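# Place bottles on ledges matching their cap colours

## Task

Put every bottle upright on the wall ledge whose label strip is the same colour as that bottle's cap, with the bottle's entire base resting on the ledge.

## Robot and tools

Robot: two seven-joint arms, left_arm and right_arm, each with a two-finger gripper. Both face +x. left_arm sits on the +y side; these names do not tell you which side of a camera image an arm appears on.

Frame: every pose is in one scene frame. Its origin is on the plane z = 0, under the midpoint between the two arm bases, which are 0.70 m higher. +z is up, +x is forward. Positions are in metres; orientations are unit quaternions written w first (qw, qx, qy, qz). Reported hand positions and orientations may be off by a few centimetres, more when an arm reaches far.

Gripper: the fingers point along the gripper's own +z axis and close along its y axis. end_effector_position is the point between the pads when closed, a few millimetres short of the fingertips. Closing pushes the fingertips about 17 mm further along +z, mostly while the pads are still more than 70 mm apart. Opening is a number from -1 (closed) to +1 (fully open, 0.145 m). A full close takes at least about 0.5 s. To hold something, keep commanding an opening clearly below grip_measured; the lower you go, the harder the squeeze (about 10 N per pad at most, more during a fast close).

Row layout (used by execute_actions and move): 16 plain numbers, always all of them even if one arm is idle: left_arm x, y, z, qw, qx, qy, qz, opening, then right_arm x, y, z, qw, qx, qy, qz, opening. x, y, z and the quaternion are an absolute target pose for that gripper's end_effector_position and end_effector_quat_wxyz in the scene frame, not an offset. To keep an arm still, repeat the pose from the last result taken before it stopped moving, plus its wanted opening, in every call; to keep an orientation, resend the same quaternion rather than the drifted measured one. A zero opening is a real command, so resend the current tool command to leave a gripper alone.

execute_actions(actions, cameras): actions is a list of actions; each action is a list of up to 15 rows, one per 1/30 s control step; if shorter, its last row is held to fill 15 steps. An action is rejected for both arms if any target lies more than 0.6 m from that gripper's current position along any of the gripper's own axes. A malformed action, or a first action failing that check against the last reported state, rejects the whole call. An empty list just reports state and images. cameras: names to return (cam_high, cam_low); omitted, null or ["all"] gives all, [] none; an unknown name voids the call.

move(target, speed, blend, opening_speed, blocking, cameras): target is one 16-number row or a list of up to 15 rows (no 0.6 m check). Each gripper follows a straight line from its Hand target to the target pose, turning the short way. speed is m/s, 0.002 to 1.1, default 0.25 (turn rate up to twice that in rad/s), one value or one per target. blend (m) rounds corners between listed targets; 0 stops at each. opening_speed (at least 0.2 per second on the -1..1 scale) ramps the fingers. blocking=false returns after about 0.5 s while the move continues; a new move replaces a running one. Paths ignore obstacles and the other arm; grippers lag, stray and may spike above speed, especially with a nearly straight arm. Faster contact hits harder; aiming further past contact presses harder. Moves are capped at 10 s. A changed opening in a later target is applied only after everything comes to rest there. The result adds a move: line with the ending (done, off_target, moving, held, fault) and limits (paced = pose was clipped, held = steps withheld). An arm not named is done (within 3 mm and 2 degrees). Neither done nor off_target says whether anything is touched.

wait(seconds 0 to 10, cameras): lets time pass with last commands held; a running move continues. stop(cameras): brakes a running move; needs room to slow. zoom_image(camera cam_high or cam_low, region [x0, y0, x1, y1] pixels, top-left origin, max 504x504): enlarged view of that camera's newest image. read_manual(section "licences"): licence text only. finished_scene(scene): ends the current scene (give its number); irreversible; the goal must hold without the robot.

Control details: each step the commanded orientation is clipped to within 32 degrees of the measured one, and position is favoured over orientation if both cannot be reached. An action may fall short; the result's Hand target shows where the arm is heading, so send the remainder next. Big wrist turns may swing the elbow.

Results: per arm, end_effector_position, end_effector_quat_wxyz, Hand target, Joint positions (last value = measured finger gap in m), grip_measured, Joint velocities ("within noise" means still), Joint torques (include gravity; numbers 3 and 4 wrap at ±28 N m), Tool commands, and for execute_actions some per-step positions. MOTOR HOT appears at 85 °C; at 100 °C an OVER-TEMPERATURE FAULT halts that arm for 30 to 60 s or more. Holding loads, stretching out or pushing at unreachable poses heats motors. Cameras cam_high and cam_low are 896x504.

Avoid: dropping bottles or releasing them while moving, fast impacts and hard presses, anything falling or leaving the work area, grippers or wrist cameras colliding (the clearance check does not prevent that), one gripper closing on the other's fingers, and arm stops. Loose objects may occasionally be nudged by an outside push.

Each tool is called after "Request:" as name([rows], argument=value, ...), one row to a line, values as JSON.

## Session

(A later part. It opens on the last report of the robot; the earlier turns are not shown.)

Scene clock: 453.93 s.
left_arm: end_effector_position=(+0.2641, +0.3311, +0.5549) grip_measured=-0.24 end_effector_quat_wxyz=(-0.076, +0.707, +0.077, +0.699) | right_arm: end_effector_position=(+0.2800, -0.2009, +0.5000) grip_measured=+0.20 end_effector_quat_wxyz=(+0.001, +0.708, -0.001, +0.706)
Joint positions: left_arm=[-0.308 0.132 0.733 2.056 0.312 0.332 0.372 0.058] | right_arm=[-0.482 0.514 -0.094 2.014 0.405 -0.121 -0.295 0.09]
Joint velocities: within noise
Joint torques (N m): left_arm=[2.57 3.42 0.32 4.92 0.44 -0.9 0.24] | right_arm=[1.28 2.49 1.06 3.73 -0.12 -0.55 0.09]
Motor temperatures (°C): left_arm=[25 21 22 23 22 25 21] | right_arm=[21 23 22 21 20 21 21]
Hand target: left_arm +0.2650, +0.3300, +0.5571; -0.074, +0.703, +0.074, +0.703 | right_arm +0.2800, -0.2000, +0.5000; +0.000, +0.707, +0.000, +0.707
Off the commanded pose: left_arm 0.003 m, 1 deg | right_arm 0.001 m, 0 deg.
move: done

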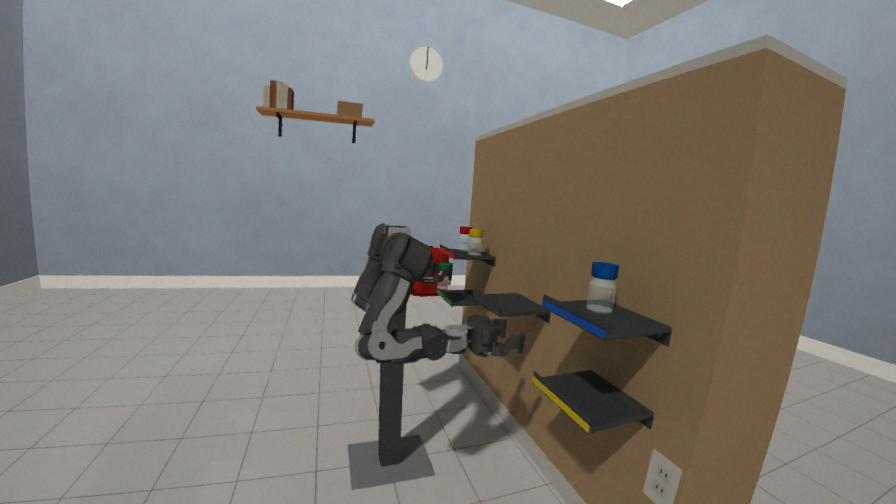

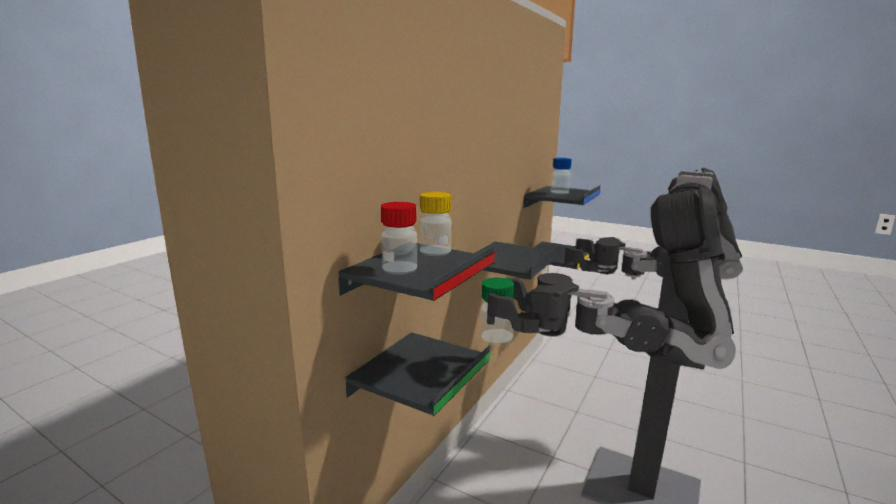

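Request:
move([
  [0.275,0.355,0.557,-0.074,0.703,0.074,0.703,-0.8, 0.28,-0.2,0.5,0,0.7071,0,0.7071,0.2],
  [0.388,0.38,0.558,-0.074,0.703,0.074,0.703,-0.8, 0.28,-0.2,0.5,0,0.7071,0,0.7071,0.2],
  [0.388,0.38,0.511,-0.074,0.703,0.074,0.703,-0.8, 0.28,-0.2,0.5,0,0.7071,0,0.7071,0.2],
], speed=[0.12,0.12,0.05])

Request:
zoom_image(camera="cam_low", region=[330, 250, 530, 430])

Scene clock: 466.40 s.
left_arm: end_effector_position=(+0.3875, +0.3817, +0.5113) grip_measured=-0.24 end_effector_quat_wxyz=(-0.076, +0.705, +0.076, +0.701) | right_arm: end_effector_position=(+0.2800, -0.2009, +0.5000) grip_measured=+0.20 end_effector_quat_wxyz=(+0.001, +0.708, -0.001, +0.706)
Joint positions: left_arm=[0.234 0.347 0.52 1.269 0.171 0.083 0.365 0.058] | right_arm=[-0.482 0.514 -0.094 2.014 0.405 -0.121 -0.295 0.09]
Joint velocities: within noise
Joint torques (N m): left_arm=[6.4 4.5 -0.09 4.88 0.39 -0.91 0.22] | right_arm=[1.17 2.41 1.05 3.79 -0.13 -0.53 0.09]
Motor temperatures (°C): left_arm=[25 21 22 23 22 25 21] | right_arm=[21 23 22 21 20 21 21]
Hand target: left_arm +0.3880, +0.3800, +0.5109; -0.074, +0.703, +0.074, +0.703 | right_arm +0.2800, -0.2000, +0.5000; +0.000, +0.707, +0.000, +0.707
Off the commanded pose: left_arm 0.002 m, 0 deg | right_arm 0.001 m, 0 deg.
move: done

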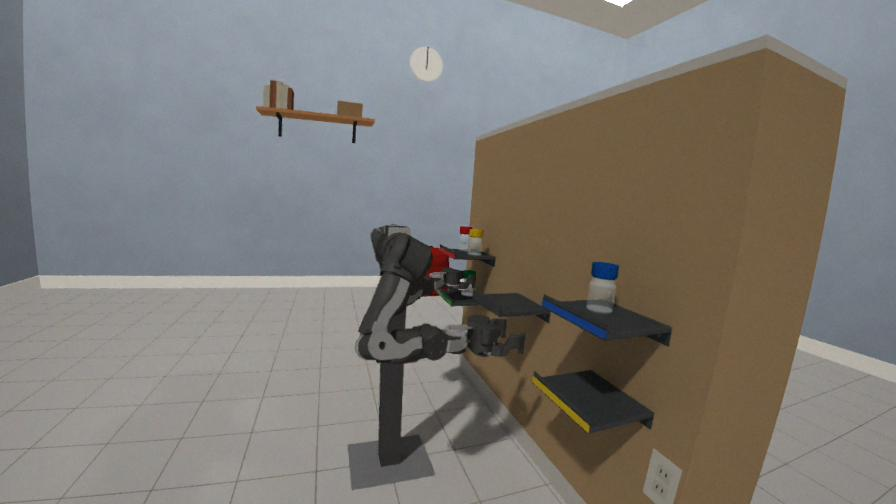

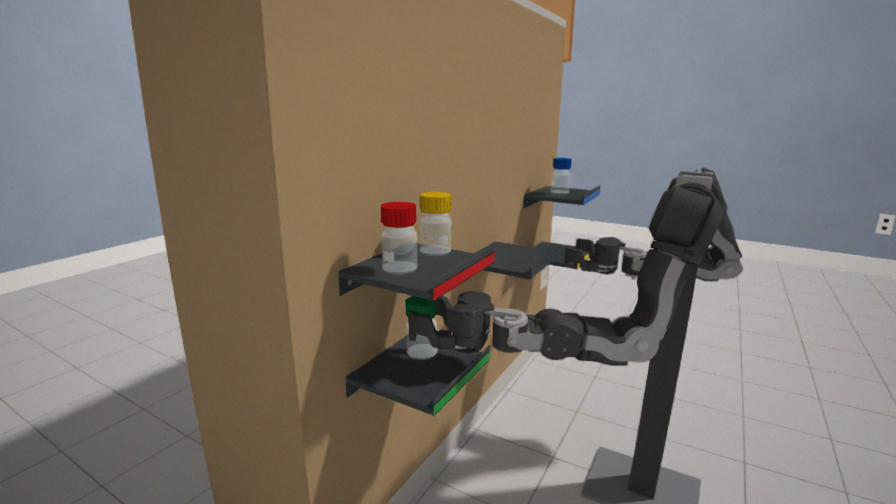

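Scaled by 2.520 from the camera's 896x504 image, which has a finer 1280x720 frame.

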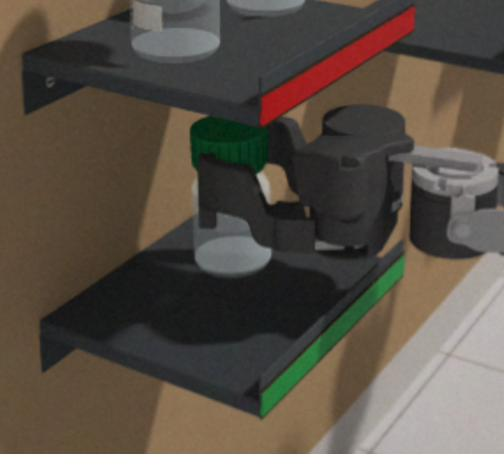

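Request:
move([
  [0.388,0.38,0.500,-0.074,0.703,0.074,0.703,-0.8, 0.28,-0.2,0.5,0,0.7071,0,0.7071,0.2],
  [0.388,0.38,0.504,-0.074,0.703,0.074,0.703,-0.6, 0.28,-0.2,0.5,0,0.7071,0,0.7071,0.2],
  [0.388,0.38,0.505,-0.074,0.703,0.074,0.703,0.25, 0.28,-0.2,0.5,0,0.7071,0,0.7071,0.2],
  [0.28,0.357,0.512,-0.074,0.703,0.074,0.703,0.25, 0.28,-0.2,0.5,0,0.7071,0,0.7071,0.2],
], speed=[0.04,0.04,0.04,0.12], opening_speed=0.6)

Request:
zoom_image(camera="cam_low", region=[330, 180, 530, 430])

Scene clock: 484.63 s.
left_arm: end_effector_position=(+0.2795, +0.3584, +0.5109) grip_measured=+0.25 end_effector_quat_wxyz=(-0.076, +0.704, +0.076, +0.702) | right_arm: end_effector_position=(+0.2800, -0.2009, +0.5000) grip_measured=+0.20 end_effector_quat_wxyz=(+0.001, +0.708, -0.001, +0.706)
Joint positions: left_arm=[-0.261 0.211 0.691 1.756 0.326 0.11 0.4 0.094] | right_arm=[-0.482 0.514 -0.094 2.014 0.405 -0.121 -0.295 0.09]
Joint velocities: within noise
Joint torques (N m): left_arm=[2.33 4 0.42 5.93 0.4 -0.62 0.18] | right_arm=[1.12 2.55 1.09 3.74 -0.12 -0.57 0.11]
Motor temperatures (°C): left_arm=[25 22 22 24 22 25 21] | right_arm=[21 23 22 21 20 21 21]
Hand target: left_arm +0.2800, +0.3570, +0.5120; -0.074, +0.703, +0.074, +0.703 | right_arm +0.2800, -0.2000, +0.5000; +0.000, +0.707, +0.000, +0.707
Off the commanded pose: left_arm 0.002 m, 0 deg | right_arm 0.001 m, 0 deg.
move: done

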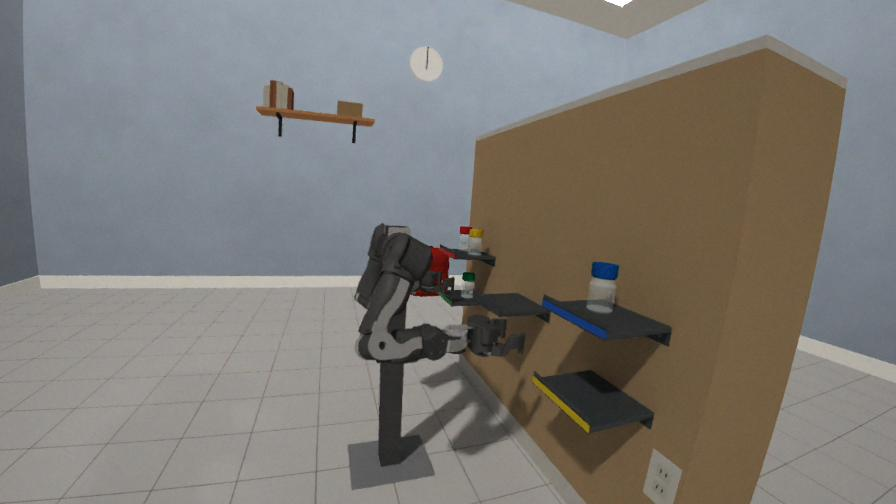

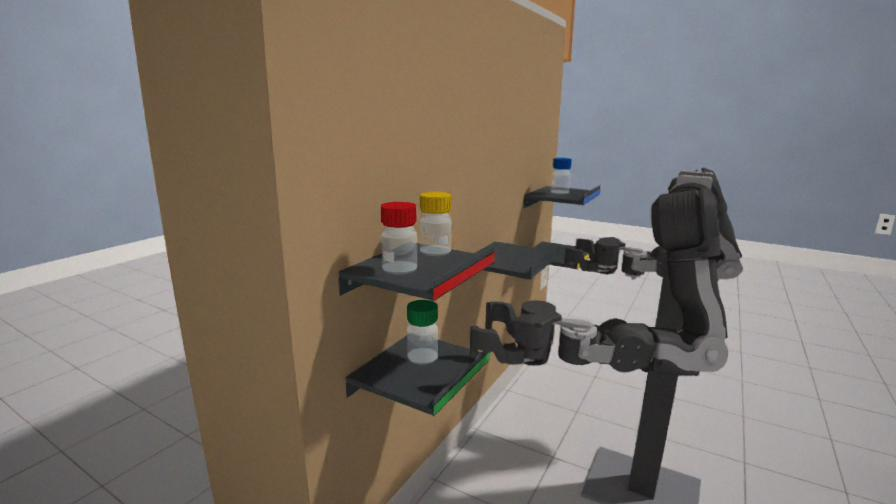

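Scaled by 2.016 from the camera's 896x504 image, which has a finer 1280x720 frame.

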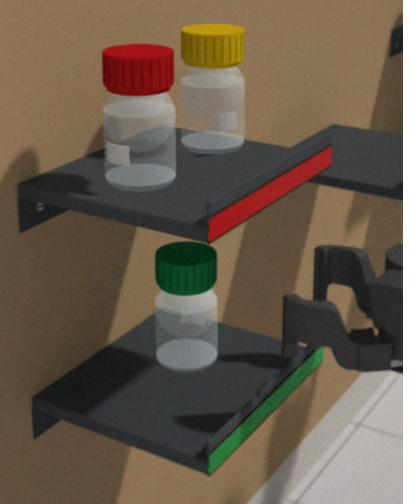

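Request:
move([
  [0.285,0.20,0.53,0,0.7071,0,0.7071,0.3, 0.28,-0.2,0.5,0,0.7071,0,0.7071,0.3],
  [0.31,0.19,0.68,0,0.7071,0,0.7071,0.3, 0.28,-0.2,0.5,0,0.7071,0,0.7071,0.3],
  [0.278,0.305,0.698,-0.074,0.703,0.074,0.703,0.3, 0.28,-0.2,0.5,0,0.7071,0,0.7071,0.3],
], speed=0.2, blend=[0.03,0.03,0])

Request:
zoom_image(camera="cam_low", region=[370, 150, 530, 290])

Request:
zoom_image(camera="cam_high", region=[430, 200, 510, 280])

Scene clock: 502.37 s.
left_arm: end_effector_position=(+0.2780, +0.3047, +0.6991) grip_measured=+0.30 end_effector_quat_wxyz=(-0.072, +0.701, +0.074, +0.705) | right_arm: end_effector_position=(+0.2800, -0.2009, +0.5000) grip_measured=+0.30 end_effector_quat_wxyz=(+0.001, +0.708, -0.001, +0.706)
Joint positions: left_arm=[-0.191 0.794 0.71 2.357 1.186 0.781 -0.467 0.098] | right_arm=[-0.482 0.514 -0.094 2.014 0.405 -0.121 -0.295 0.098]
Joint velocities: within noise
Joint torques (N m): left_arm=[2.04 5.42 1.37 1.92 0 -0.54 -0.06] | right_arm=[1.23 2.55 1.18 3.77 -0.11 -0.57 0.1]
Motor temperatures (°C): left_arm=[24 22 22 25 22 25 21] | right_arm=[21 23 22 21 20 21 21]
Hand target: left_arm +0.2780, +0.3051, +0.6980; -0.074, +0.703, +0.074, +0.703 | right_arm +0.2800, -0.2000, +0.5000; +0.000, +0.707, +0.000, +0.707
Off the commanded pose: left_arm 0.001 m, 0 deg | right_arm 0.001 m, 0 deg.
joint sent to its limit (left arm) — joint 6 (wrist pitch), upper limit. The joint targets still meet the commanded pose.
move: done; blend cut to 0 m at target 1

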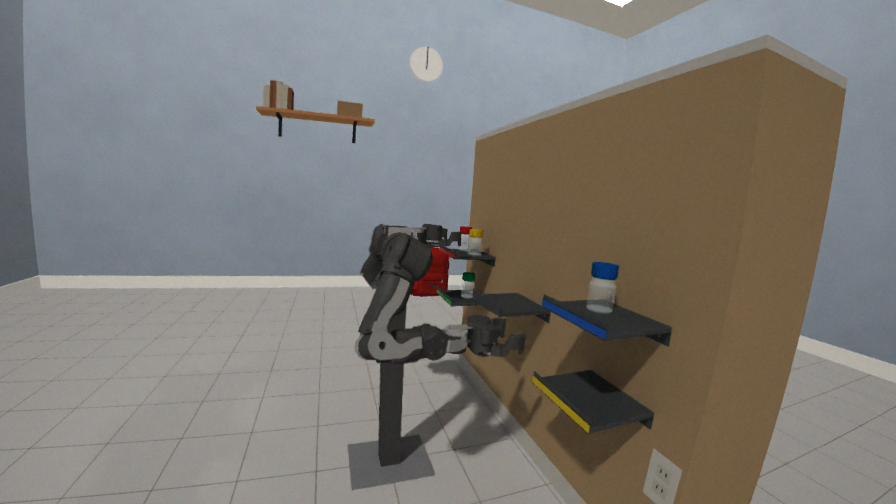

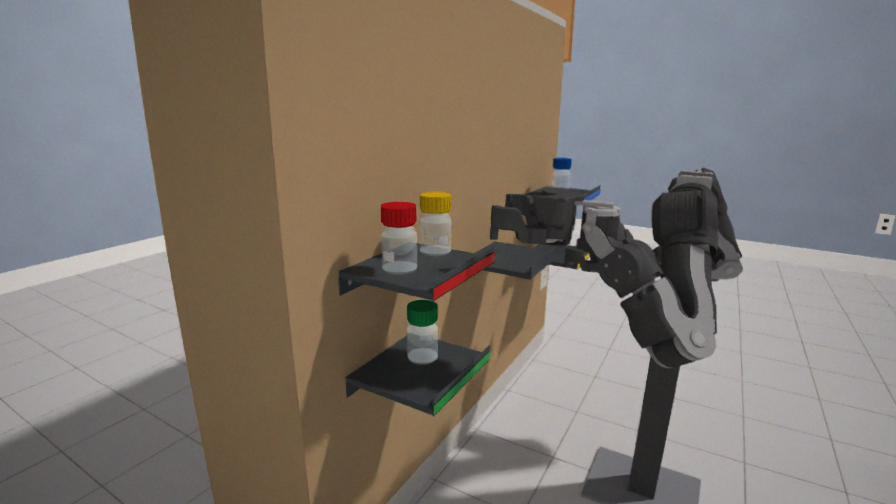

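Scaled by 3.150 from the camera's 896x504 image, which has a finer 1280x720 frame.

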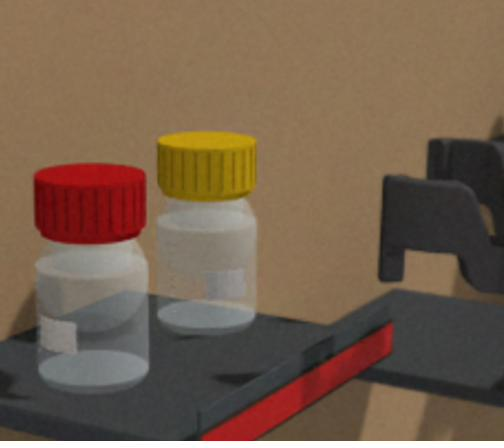

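Scaled by 6.300 from the camera's 896x504 image, which has a finer 1280x720 frame.

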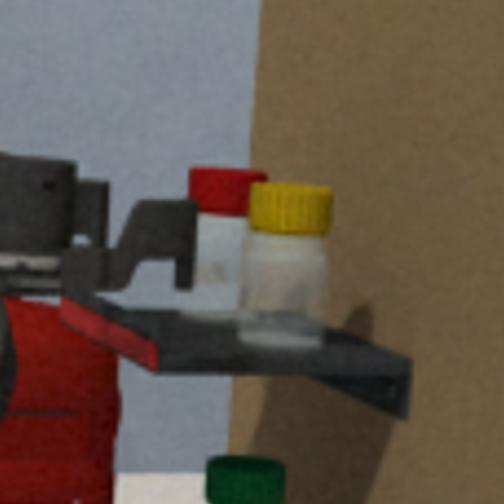

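Request:
move([
  [0.29,0.317,0.698,-0.074,0.703,0.074,0.703,0.3, 0.28,-0.2,0.5,0,0.7071,0,0.7071,0.3],
  [0.383,0.337,0.698,-0.074,0.703,0.074,0.703,0.3, 0.28,-0.2,0.5,0,0.7071,0,0.7071,0.3],
], speed=0.12)

Request:
zoom_image(camera="cam_low", region=[370, 160, 510, 290])

Request:
zoom_image(camera="cam_high", region=[430, 200, 510, 280])

Scene clock: 525.37 s.
left_arm: end_effector_position=(+0.3823, +0.3380, +0.6997) grip_measured=+0.30 end_effector_quat_wxyz=(-0.076, +0.702, +0.076, +0.704) | right_arm: end_effector_position=(+0.2800, -0.2009, +0.5000) grip_measured=+0.30 end_effector_quat_wxyz=(+0.001, +0.708, -0.001, +0.706)
Joint positions: left_arm=[0.369 0.973 0.094 1.816 1.067 0.574 -0.394 0.098] | right_arm=[-0.482 0.514 -0.094 2.014 0.405 -0.121 -0.295 0.098]
Joint velocities: within noise
Joint torques (N m): left_arm=[5.89 5.63 1.72 2.22 -0.08 -0.67 0.23] | right_arm=[1.25 2.52 1.14 3.78 -0.11 -0.55 0.07]
Motor temperatures (°C): left_arm=[24 23 22 23 22 25 21] | right_arm=[21 23 22 21 20 21 21]
Hand target: left_arm +0.3830, +0.3370, +0.6980; -0.074, +0.703, +0.074, +0.703 | right_arm +0.2800, -0.2000, +0.5000; +0.000, +0.707, +0.000, +0.707
Off the commanded pose: left_arm 0.002 m, 0 deg | right_arm 0.001 m, 0 deg.
move: done

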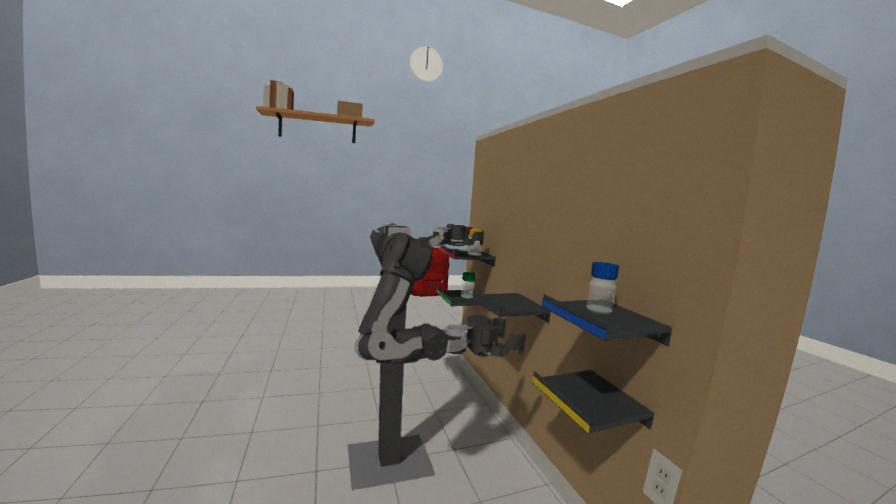

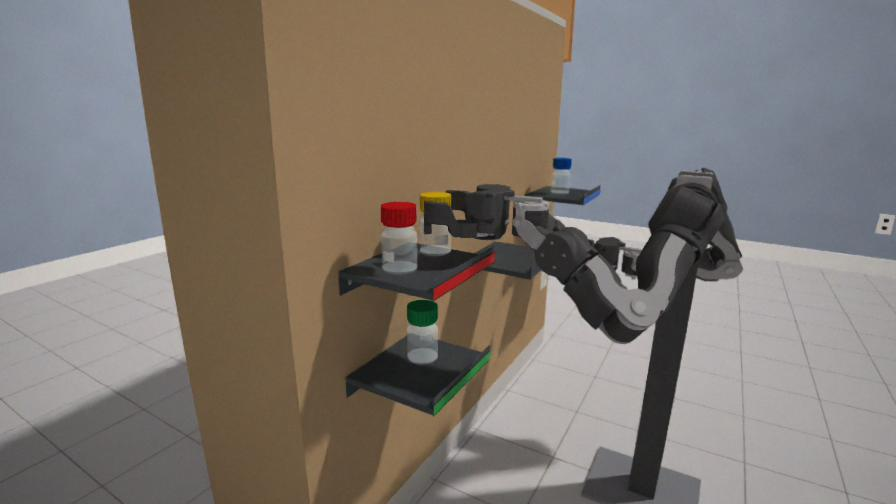

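Scaled by 3.600 from the camera's 896x504 image, which has a finer 1280x720 frame.

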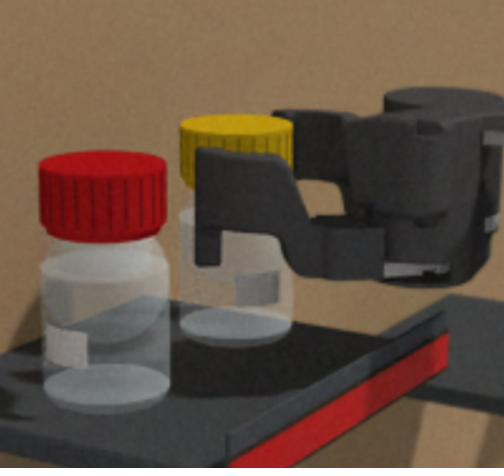

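Scaled by 6.300 from the camera's 896x504 image, which has a finer 1280x720 frame.

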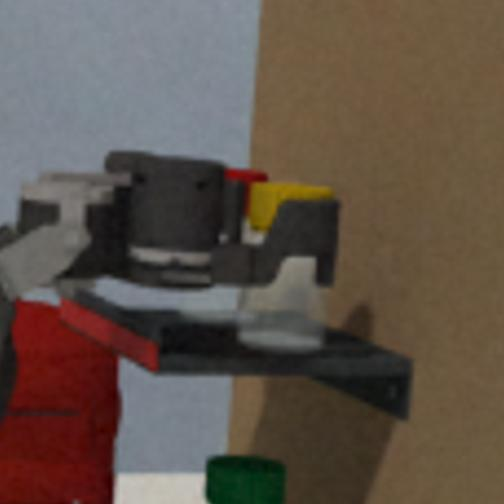

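Request:
move([
  [0.388,0.338,0.698,-0.074,0.703,0.074,0.703,0.3, 0.28,-0.2,0.5,0,0.7071,0,0.7071,0.3],
  [0.388,0.338,0.698,-0.074,0.703,0.074,0.703,-0.8, 0.28,-0.2,0.5,0,0.7071,0,0.7071,0.3],
  [0.388,0.338,0.76,-0.074,0.703,0.074,0.703,-0.8, 0.28,-0.2,0.5,0,0.7071,0,0.7071,0.3],
], speed=0.1, opening_speed=0.8)

Request:
zoom_image(camera="cam_low", region=[370, 140, 510, 290])

Scene clock: 538.73 s.
left_arm: end_effector_position=(+0.3877, +0.3373, +0.7611) grip_measured=-0.24 end_effector_quat_wxyz=(-0.072, +0.702, +0.072, +0.705) | right_arm: end_effector_position=(+0.2800, -0.2009, +0.5000) grip_measured=+0.30 end_effector_quat_wxyz=(+0.001, +0.708, -0.001, +0.706)
Joint positions: left_arm=[0.727 1 -0.027 1.745 1.153 0.781 -0.432 0.058] | right_arm=[-0.482 0.514 -0.094 2.014 0.405 -0.121 -0.295 0.098]
Joint velocities: within noise
Joint torques (N m): left_arm=[6.95 4.39 1.83 1.74 -0.05 -0.56 -0.05] | right_arm=[1.23 2.47 1.1 3.89 -0.13 -0.54 0.09]
Motor temperatures (°C): left_arm=[25 23 22 23 22 25 21] | right_arm=[21 23 22 21 20 21 21]
Hand target: left_arm +0.3880, +0.3380, +0.7600; -0.074, +0.703, +0.074, +0.703 | right_arm +0.2800, -0.2000, +0.5000; +0.000, +0.707, +0.000, +0.707
Off the commanded pose: left_arm 0.001 m, 0 deg | right_arm 0.001 m, 0 deg.
joint sent to its limit (left arm) — joint 6 (wrist pitch), upper limit. The joint targets still meet the commanded pose.
move: done

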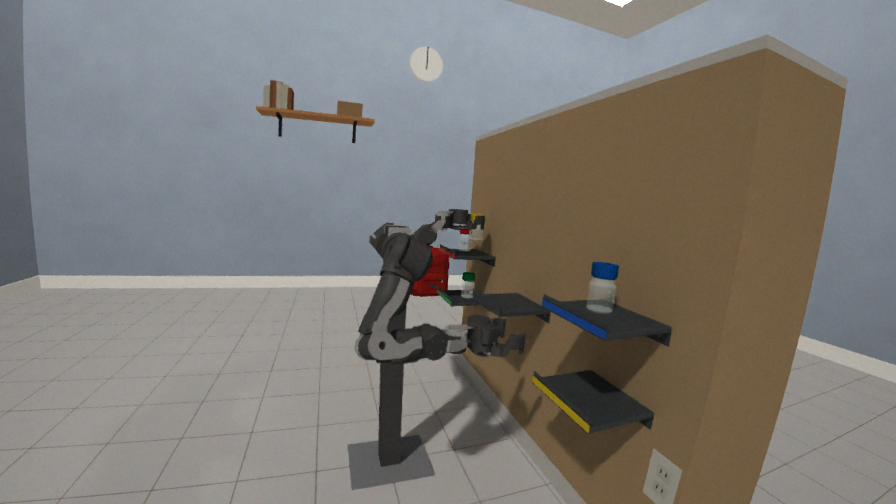

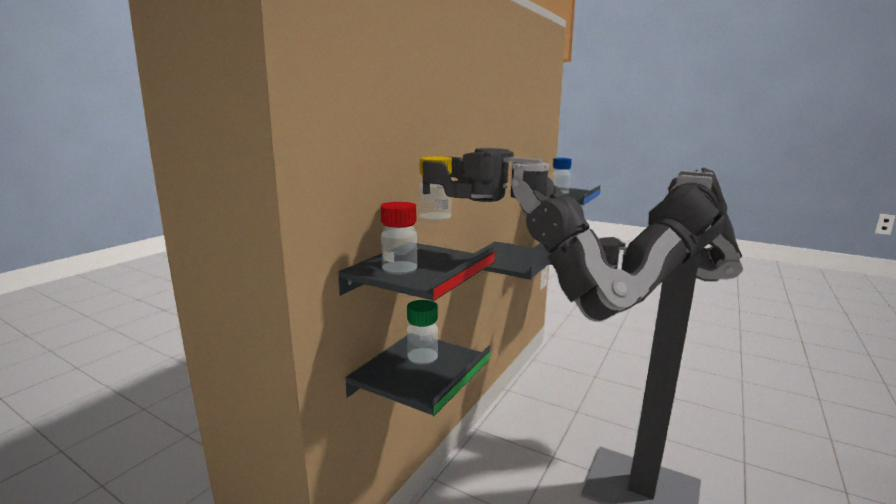

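Scaled by 3.360 from the camera's 896x504 image, which has a finer 1280x720 frame.

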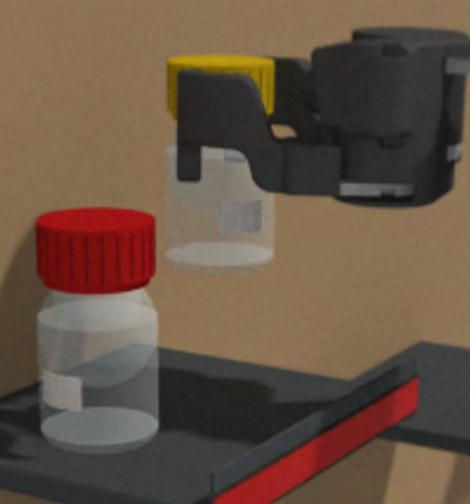

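Request:
move([
  [0.32,0.25,0.745,0,0.7071,0,0.7071,-0.8, 0.28,-0.2,0.5,0,0.7071,0,0.7071,0.3],
  [0.305,0.08,0.69,0,0.7071,0,0.7071,-0.8, 0.28,-0.2,0.5,0,0.7071,0,0.7071,0.3],
  [0.388,-0.02,0.65,0.092,0.701,-0.092,0.701,-0.8, 0.28,-0.2,0.5,0,0.7071,0,0.7071,0.3],
  [0.388,-0.02,0.608,0.092,0.701,-0.092,0.701,-0.8, 0.28,-0.2,0.5,0,0.7071,0,0.7071,0.3],
  [0.388,-0.02,0.595,0.092,0.701,-0.092,0.701,-0.8, 0.28,-0.2,0.5,0,0.7071,0,0.7071,0.3],
], speed=[0.18,0.18,0.18,0.07,0.04], blend=[0.03,0.03,0,0,0])

Request:
zoom_image(camera="cam_low", region=[450, 170, 590, 300])

Scene clock: 557.80 s.
left_arm: end_effector_position=(+0.3882, -0.0196, +0.5987) grip_measured=-0.24 end_effector_quat_wxyz=(+0.092, +0.699, -0.089, +0.703) | right_arm: end_effector_position=(+0.2800, -0.2009, +0.5000) grip_measured=+0.30 end_effector_quat_wxyz=(+0.001, +0.708, -0.001, +0.706)
Joint positions: left_arm=[0.81 0.298 -1.15 1.729 0.862 0.208 -0.935 0.058] | right_arm=[-0.482 0.514 -0.094 2.014 0.405 -0.121 -0.295 0.098]
Joint velocities: within noise
Joint torques (N m): left_arm=[7.21 -0.54 1.58 2.62 -0.34 -0.53 0.24] | right_arm=[1.23 2.52 1.16 3.84 -0.12 -0.54 0.09]
Motor temperatures (°C): left_arm=[26 23 23 22 22 25 21] | right_arm=[21 23 22 21 20 21 21]
Hand target: left_arm +0.3880, -0.0199, +0.5950; +0.092, +0.701, -0.092, +0.701 | right_arm +0.2800, -0.2000, +0.5000; +0.000, +0.707, +0.000, +0.707
Off the commanded pose: left_arm 0.004 m, 1 deg | right_arm 0.001 m, 0 deg.
move: off_target (left_arm)

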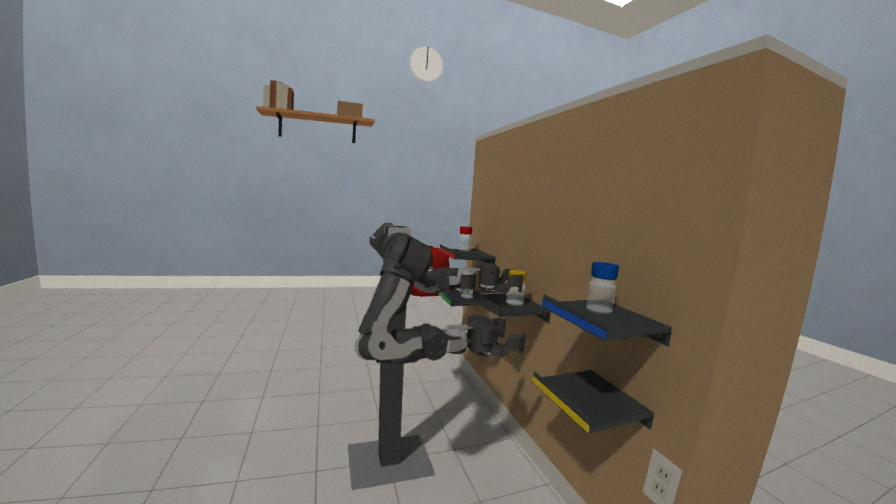

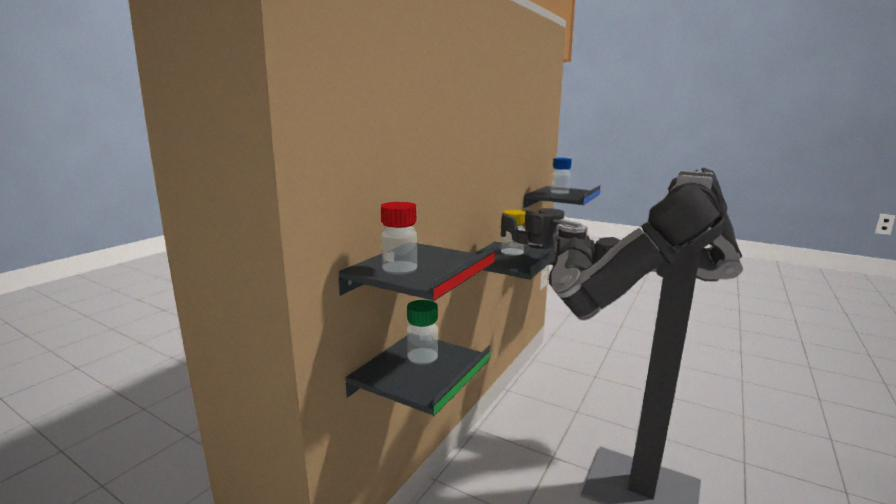

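Scaled by 3.600 from the camera's 896x504 image, which has a finer 1280x720 frame.

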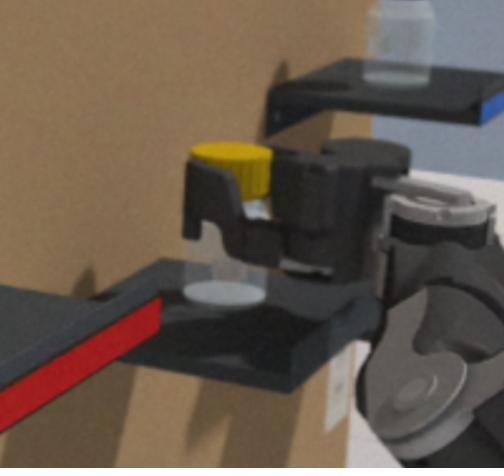

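Request:
move([
  [0.388,-0.02,0.589,0.092,0.701,-0.092,0.701,-0.8, 0.28,-0.2,0.5,0,0.7071,0,0.7071,0.3],
  [0.388,-0.02,0.595,0.092,0.701,-0.092,0.701,-0.6, 0.28,-0.2,0.5,0,0.7071,0,0.7071,0.3],
  [0.388,-0.02,0.596,0.092,0.701,-0.092,0.701,0.3, 0.28,-0.2,0.5,0,0.7071,0,0.7071,0.3],
  [0.28,0.009,0.603,0.092,0.701,-0.092,0.701,0.3, 0.28,-0.2,0.48,0,0.7071,0,0.7071,0.3],
  [0.27,0.20,0.5,0,0.7071,0,0.7071,0.3, 0.28,-0.14,0.46,0,0.7071,0,0.7071,0.35],
], speed=[0.04,0.04,0.04,0.13,0.2], opening_speed=0.8)

Request:
zoom_image(camera="cam_low", region=[450, 170, 590, 300])

Scene clock: 573.47 s.
left_arm: end_effector_position=(+0.2701, +0.2012, +0.5006) grip_measured=+0.30 end_effector_quat_wxyz=(-0.003, +0.707, +0.000, +0.708) | right_arm: end_effector_position=(+0.2800, -0.1390, +0.4615) grip_measured=+0.35 end_effector_quat_wxyz=(-0.003, +0.705, +0.001, +0.709)
Joint positions: left_arm=[0.196 1.193 -1.218 2.04 0.628 -0.567 -1.054 0.098] | right_arm=[-0.396 0.285 -0.301 1.844 0.138 -0.197 -0.359 0.101]
Joint velocities: within noise
Joint torques (N m): left_arm=[3.31 3.76 1.35 3.47 -0.23 -0.44 0.23] | right_arm=[1.07 0.49 0.73 3.59 -0.16 -0.35 -0.1]
Motor temperatures (°C): left_arm=[26 22 23 22 22 25 21] | right_arm=[20 23 22 21 20 21 21]
Hand target: left_arm +0.2700, +0.2000, +0.5001; +0.000, +0.707, +0.000, +0.707 | right_arm +0.2800, -0.1399, +0.4600; +0.000, +0.707, +0.000, +0.707
Off the commanded pose: left_arm 0.001 m, 0 deg | right_arm 0.002 m, 0 deg.
move: done

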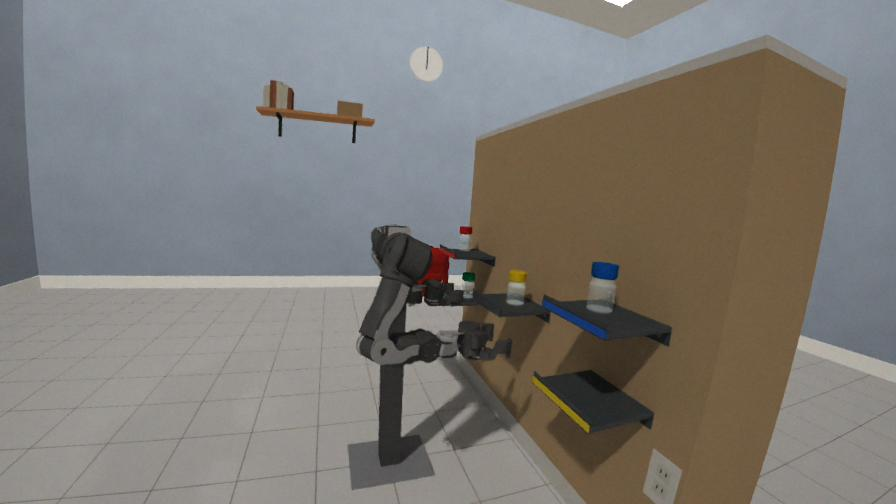

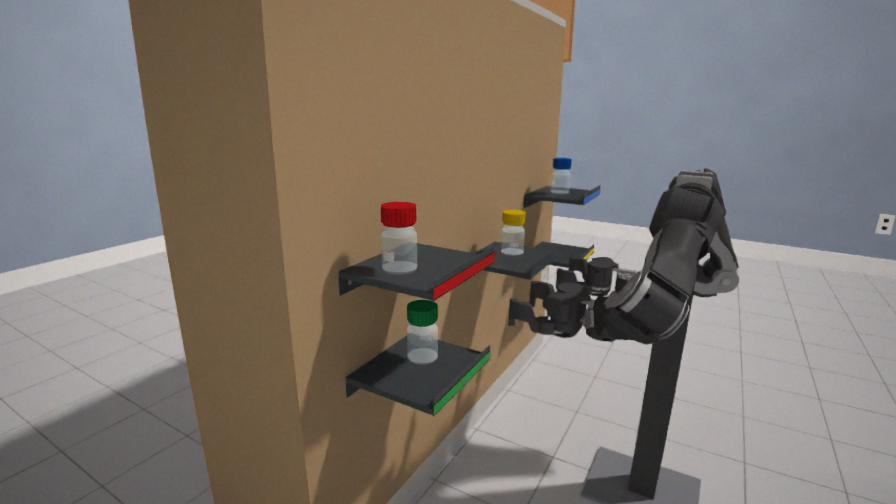

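Scaled by 3.600 from the camera's 896x504 image, which has a finer 1280x720 frame.

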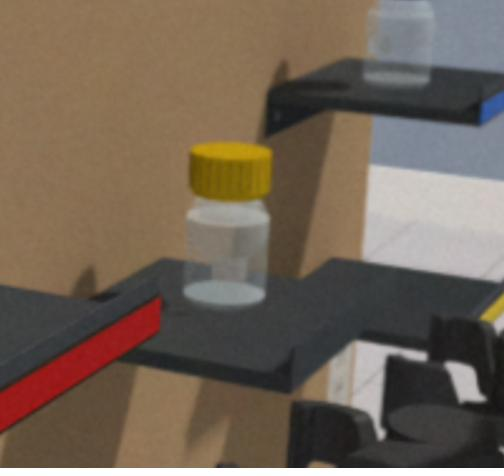

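Request:
move([
  [0.27,0.2,0.5,0,0.7071,0,0.7071,0.3, 0.265,-0.09,0.55,0,0.7071,0,0.7071,0.35],
  [0.27,0.2,0.5,0,0.7071,0,0.7071,0.3, 0.278,-0.0425,0.597,-0.074,0.703,0.074,0.703,0.35],
  [0.27,0.2,0.5,0,0.7071,0,0.7071,0.3, 0.384,-0.02,0.597,-0.074,0.703,0.074,0.703,0.35],
], speed=[0.18,0.18,0.13], blend=[0.02,0.005,0])

Request:
zoom_image(camera="cam_low", region=[470, 190, 570, 290])

Request:
zoom_image(camera="cam_high", region=[460, 240, 560, 340])

Scene clock: 589.73 s.
left_arm: end_effector_position=(+0.2701, +0.2012, +0.5006) grip_measured=+0.30 end_effector_quat_wxyz=(-0.003, +0.707, +0.000, +0.708) | right_arm: end_effector_position=(+0.3843, -0.0205, +0.5975) grip_measured=+0.35 end_effector_quat_wxyz=(-0.072, +0.704, +0.073, +0.703)
Joint positions: left_arm=[0.196 1.193 -1.218 2.04 0.628 -0.567 -1.054 0.098] | right_arm=[0.292 -0.04 -0.464 1.837 0.109 0.544 -0.308 0.101]
Joint velocities: within noise
Joint torques (N m): left_arm=[3.31 3.76 1.35 3.47 -0.23 -0.45 0.23] | right_arm=[4.36 -1.73 0.24 3.89 0.05 -0.54 0.12]
Motor temperatures (°C): left_arm=[24 22 23 23 22 25 21] | right_arm=[21 23 22 22 20 21 21]
Hand target: left_arm +0.2700, +0.2000, +0.5001; +0.000, +0.707, +0.000, +0.707 | right_arm +0.3840, -0.0200, +0.5969; -0.074, +0.703, +0.074, +0.703
Off the commanded pose: left_arm 0.001 m, 0 deg | right_arm 0.001 m, 0 deg.
move: done

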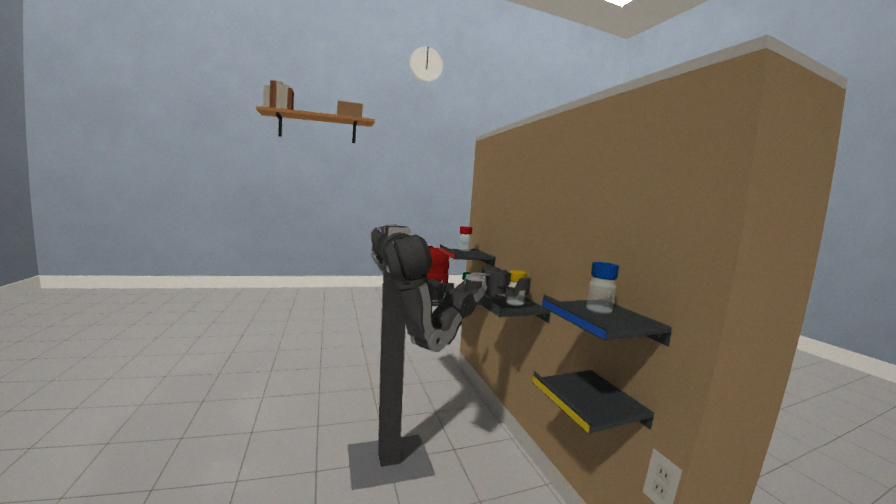

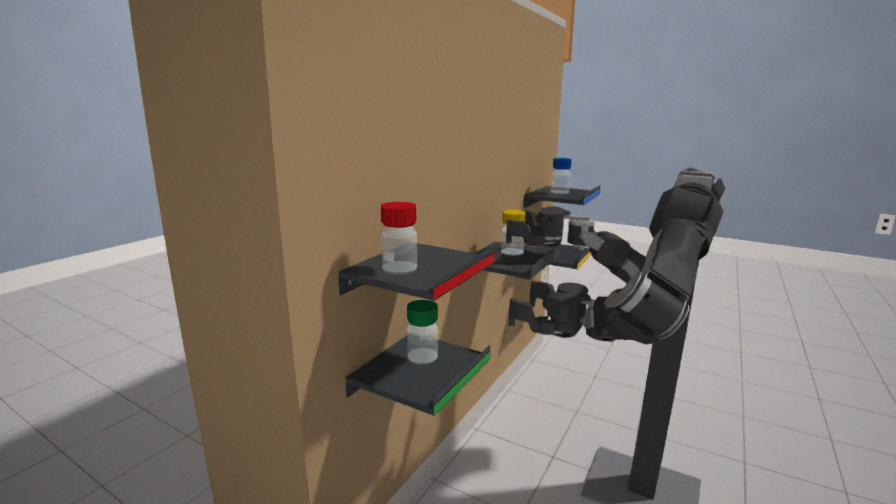

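Scaled by 5.040 from the camera's 896x504 image, which has a finer 1280x720 frame.

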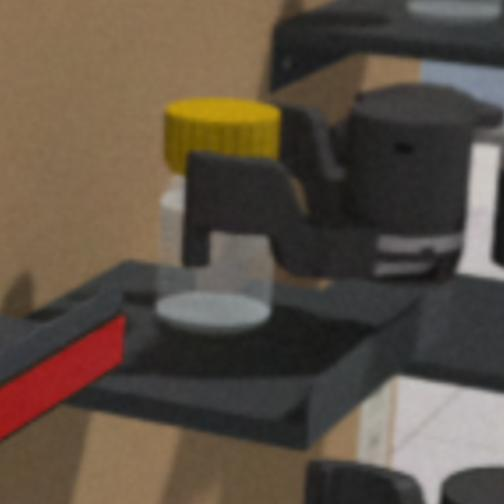

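Scaled by 5.040 from the camera's 896x504 image, which has a finer 1280x720 frame.

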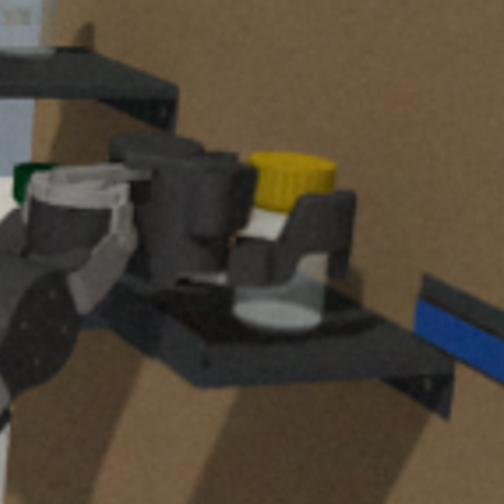

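Request:
move([
  [0.27,0.2,0.5,0,0.7071,0,0.7071,0.3, 0.386,-0.006,0.597,-0.074,0.703,0.074,0.703,0.35],
], speed=0.08)

Request:
zoom_image(camera="cam_low", region=[470, 190, 570, 290])

Request:
zoom_image(camera="cam_high", region=[460, 240, 560, 340])

Scene clock: 606.30 s.
left_arm: end_effector_position=(+0.2701, +0.2012, +0.5006) grip_measured=+0.30 end_effector_quat_wxyz=(-0.003, +0.707, +0.000, +0.708) | right_arm: end_effector_position=(+0.3856, -0.0059, +0.5971) grip_measured=+0.35 end_effector_quat_wxyz=(-0.075, +0.704, +0.075, +0.702)
Joint positions: left_arm=[0.196 1.193 -1.218 2.04 0.628 -0.567 -1.054 0.098] | right_arm=[0.304 -0.086 -0.488 1.798 0.08 0.536 -0.317 0.101]
Joint velocities: within noise
Joint torques (N m): left_arm=[3.31 3.76 1.35 3.47 -0.23 -0.44 0.23] | right_arm=[4.89 -2.89 -0.02 3.29 -0.11 -0.55 -0.11]
Motor temperatures (°C): left_arm=[24 22 23 23 22 25 21] | right_arm=[21 23 22 22 20 21 21]
Hand target: left_arm +0.2700, +0.2000, +0.5001; +0.000, +0.707, +0.000, +0.707 | right_arm +0.3860, -0.0061, +0.5969; -0.074, +0.703, +0.074, +0.703
Off the commanded pose: left_arm 0.001 m, 0 deg | right_arm 0.000 m, 0 deg.
move: done

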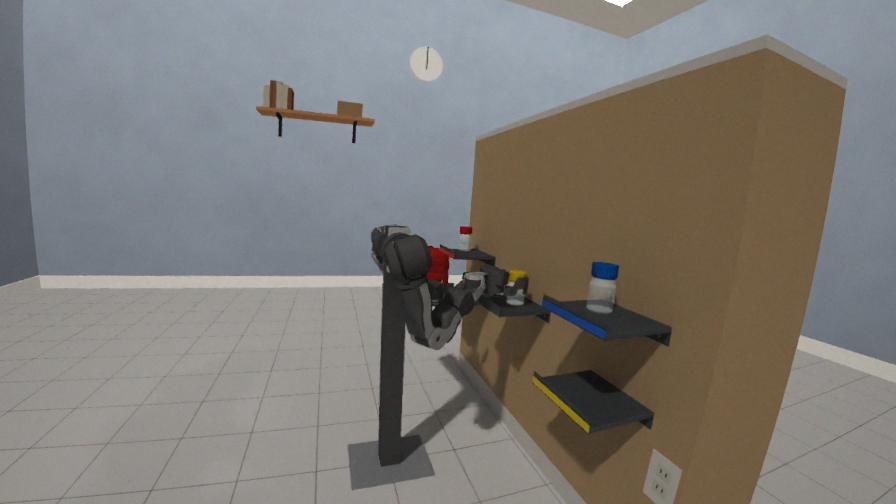

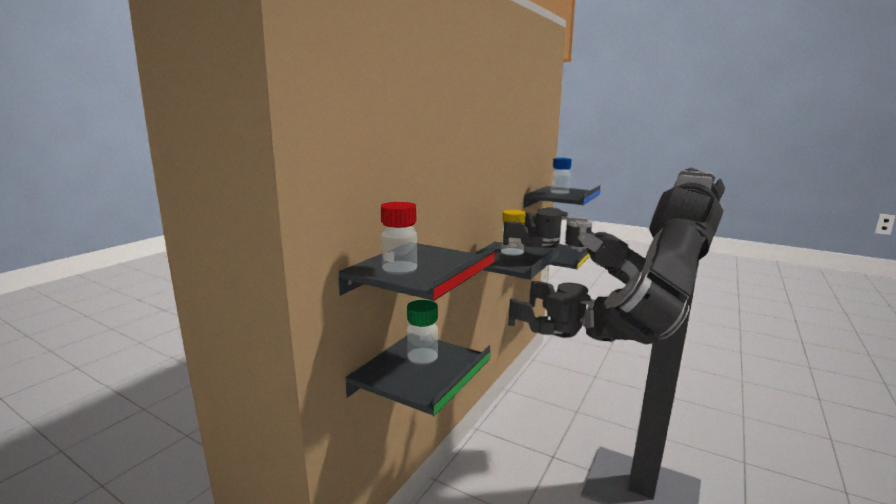

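Scaled by 5.040 from the camera's 896x504 image, which has a finer 1280x720 frame.

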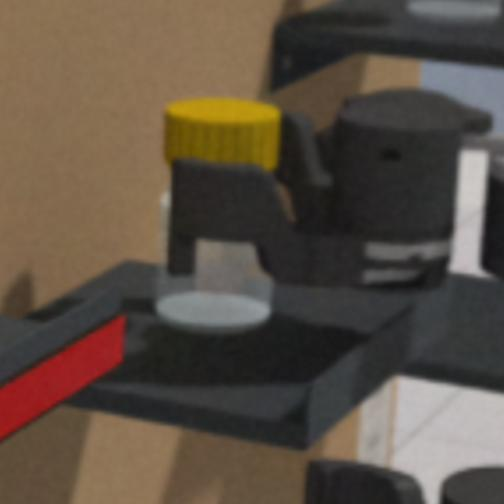

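Scaled by 5.040 from the camera's 896x504 image, which has a finer 1280x720 frame.

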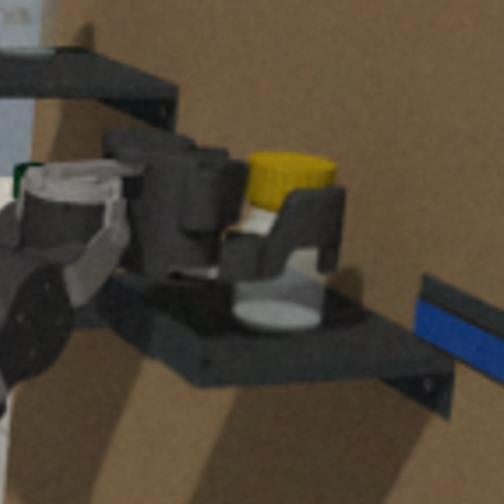

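Request:
move([
  [0.27,0.2,0.5,0,0.7071,0,0.7071,0.3, 0.388,-0.002,0.596,-0.074,0.703,0.074,0.703,0.35],
  [0.27,0.2,0.5,0,0.7071,0,0.7071,0.3, 0.388,-0.002,0.596,-0.074,0.703,0.074,0.703,-0.8],
], speed=0.08, opening_speed=0.7)

Request:
zoom_image(camera="cam_low", region=[470, 190, 570, 290])

Scene clock: 618.37 s.
left_arm: end_effector_position=(+0.2701, +0.2012, +0.5006) grip_measured=+0.30 end_effector_quat_wxyz=(-0.003, +0.707, +0.000, +0.708) | right_arm: end_effector_position=(+0.3878, -0.0030, +0.5966) grip_measured=-0.26 end_effector_quat_wxyz=(-0.072, +0.703, +0.073, +0.704)
Joint positions: left_arm=[0.196 1.193 -1.218 2.04 0.628 -0.567 -1.054 0.098] | right_arm=[0.309 -0.105 -0.488 1.776 0.061 0.525 -0.32 0.056]
Joint velocities: within noise
Joint torques (N m): left_arm=[3.31 3.76 1.36 3.47 -0.23 -0.44 0.23] | right_arm=[4.81 -2.86 -0.17 3.33 0 -0.51 0.06]
Motor temperatures (°C): left_arm=[24 22 23 23 22 25 21] | right_arm=[22 23 21 21 20 21 21]
Hand target: left_arm +0.2700, +0.2000, +0.5001; +0.000, +0.707, +0.000, +0.707 | right_arm +0.3880, -0.0021, +0.5961; -0.074, +0.703, +0.074, +0.703
Off the commanded pose: left_arm 0.001 m, 0 deg | right_arm 0.001 m, 0 deg.
move: done

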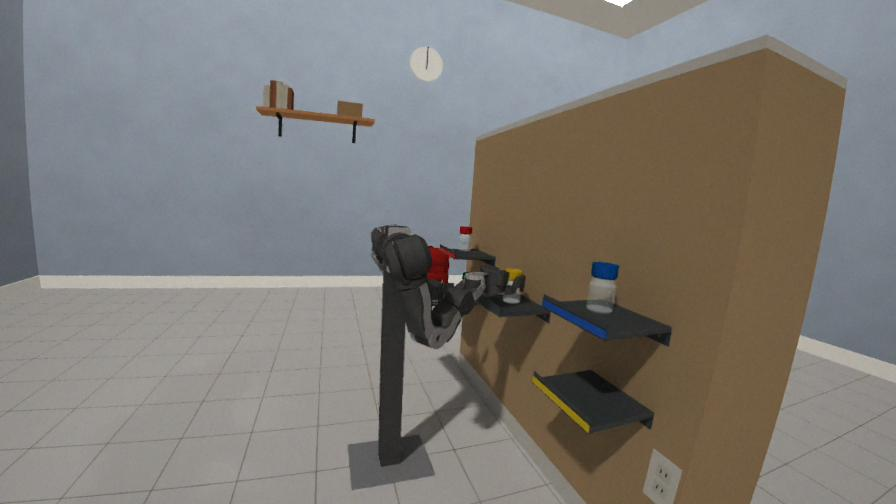

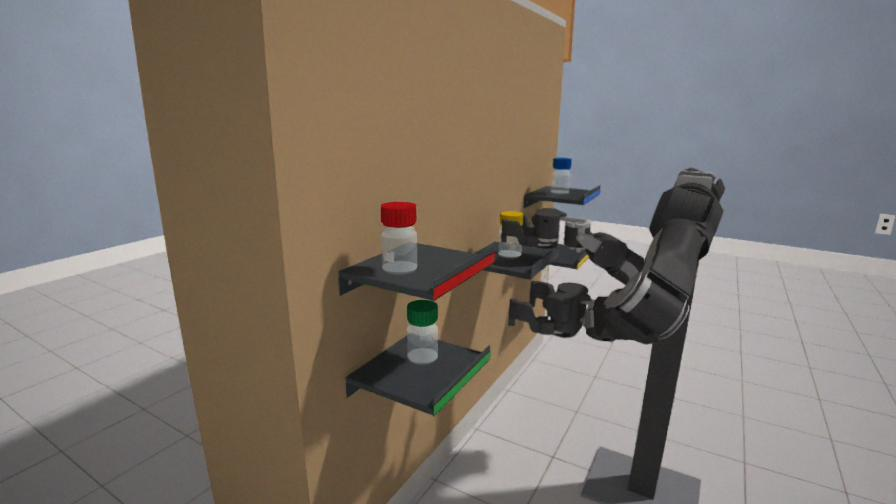

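Scaled by 5.040 from the camera's 896x504 image, which has a finer 1280x720 frame.

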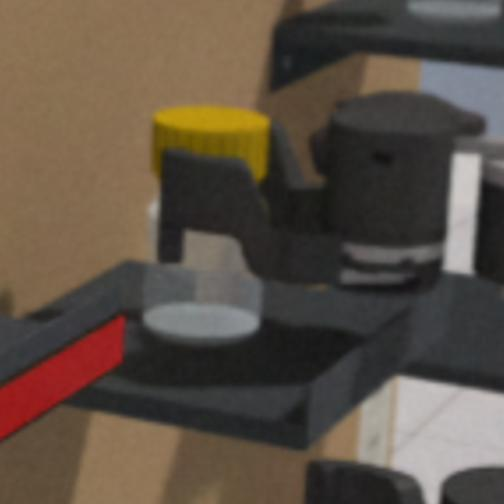

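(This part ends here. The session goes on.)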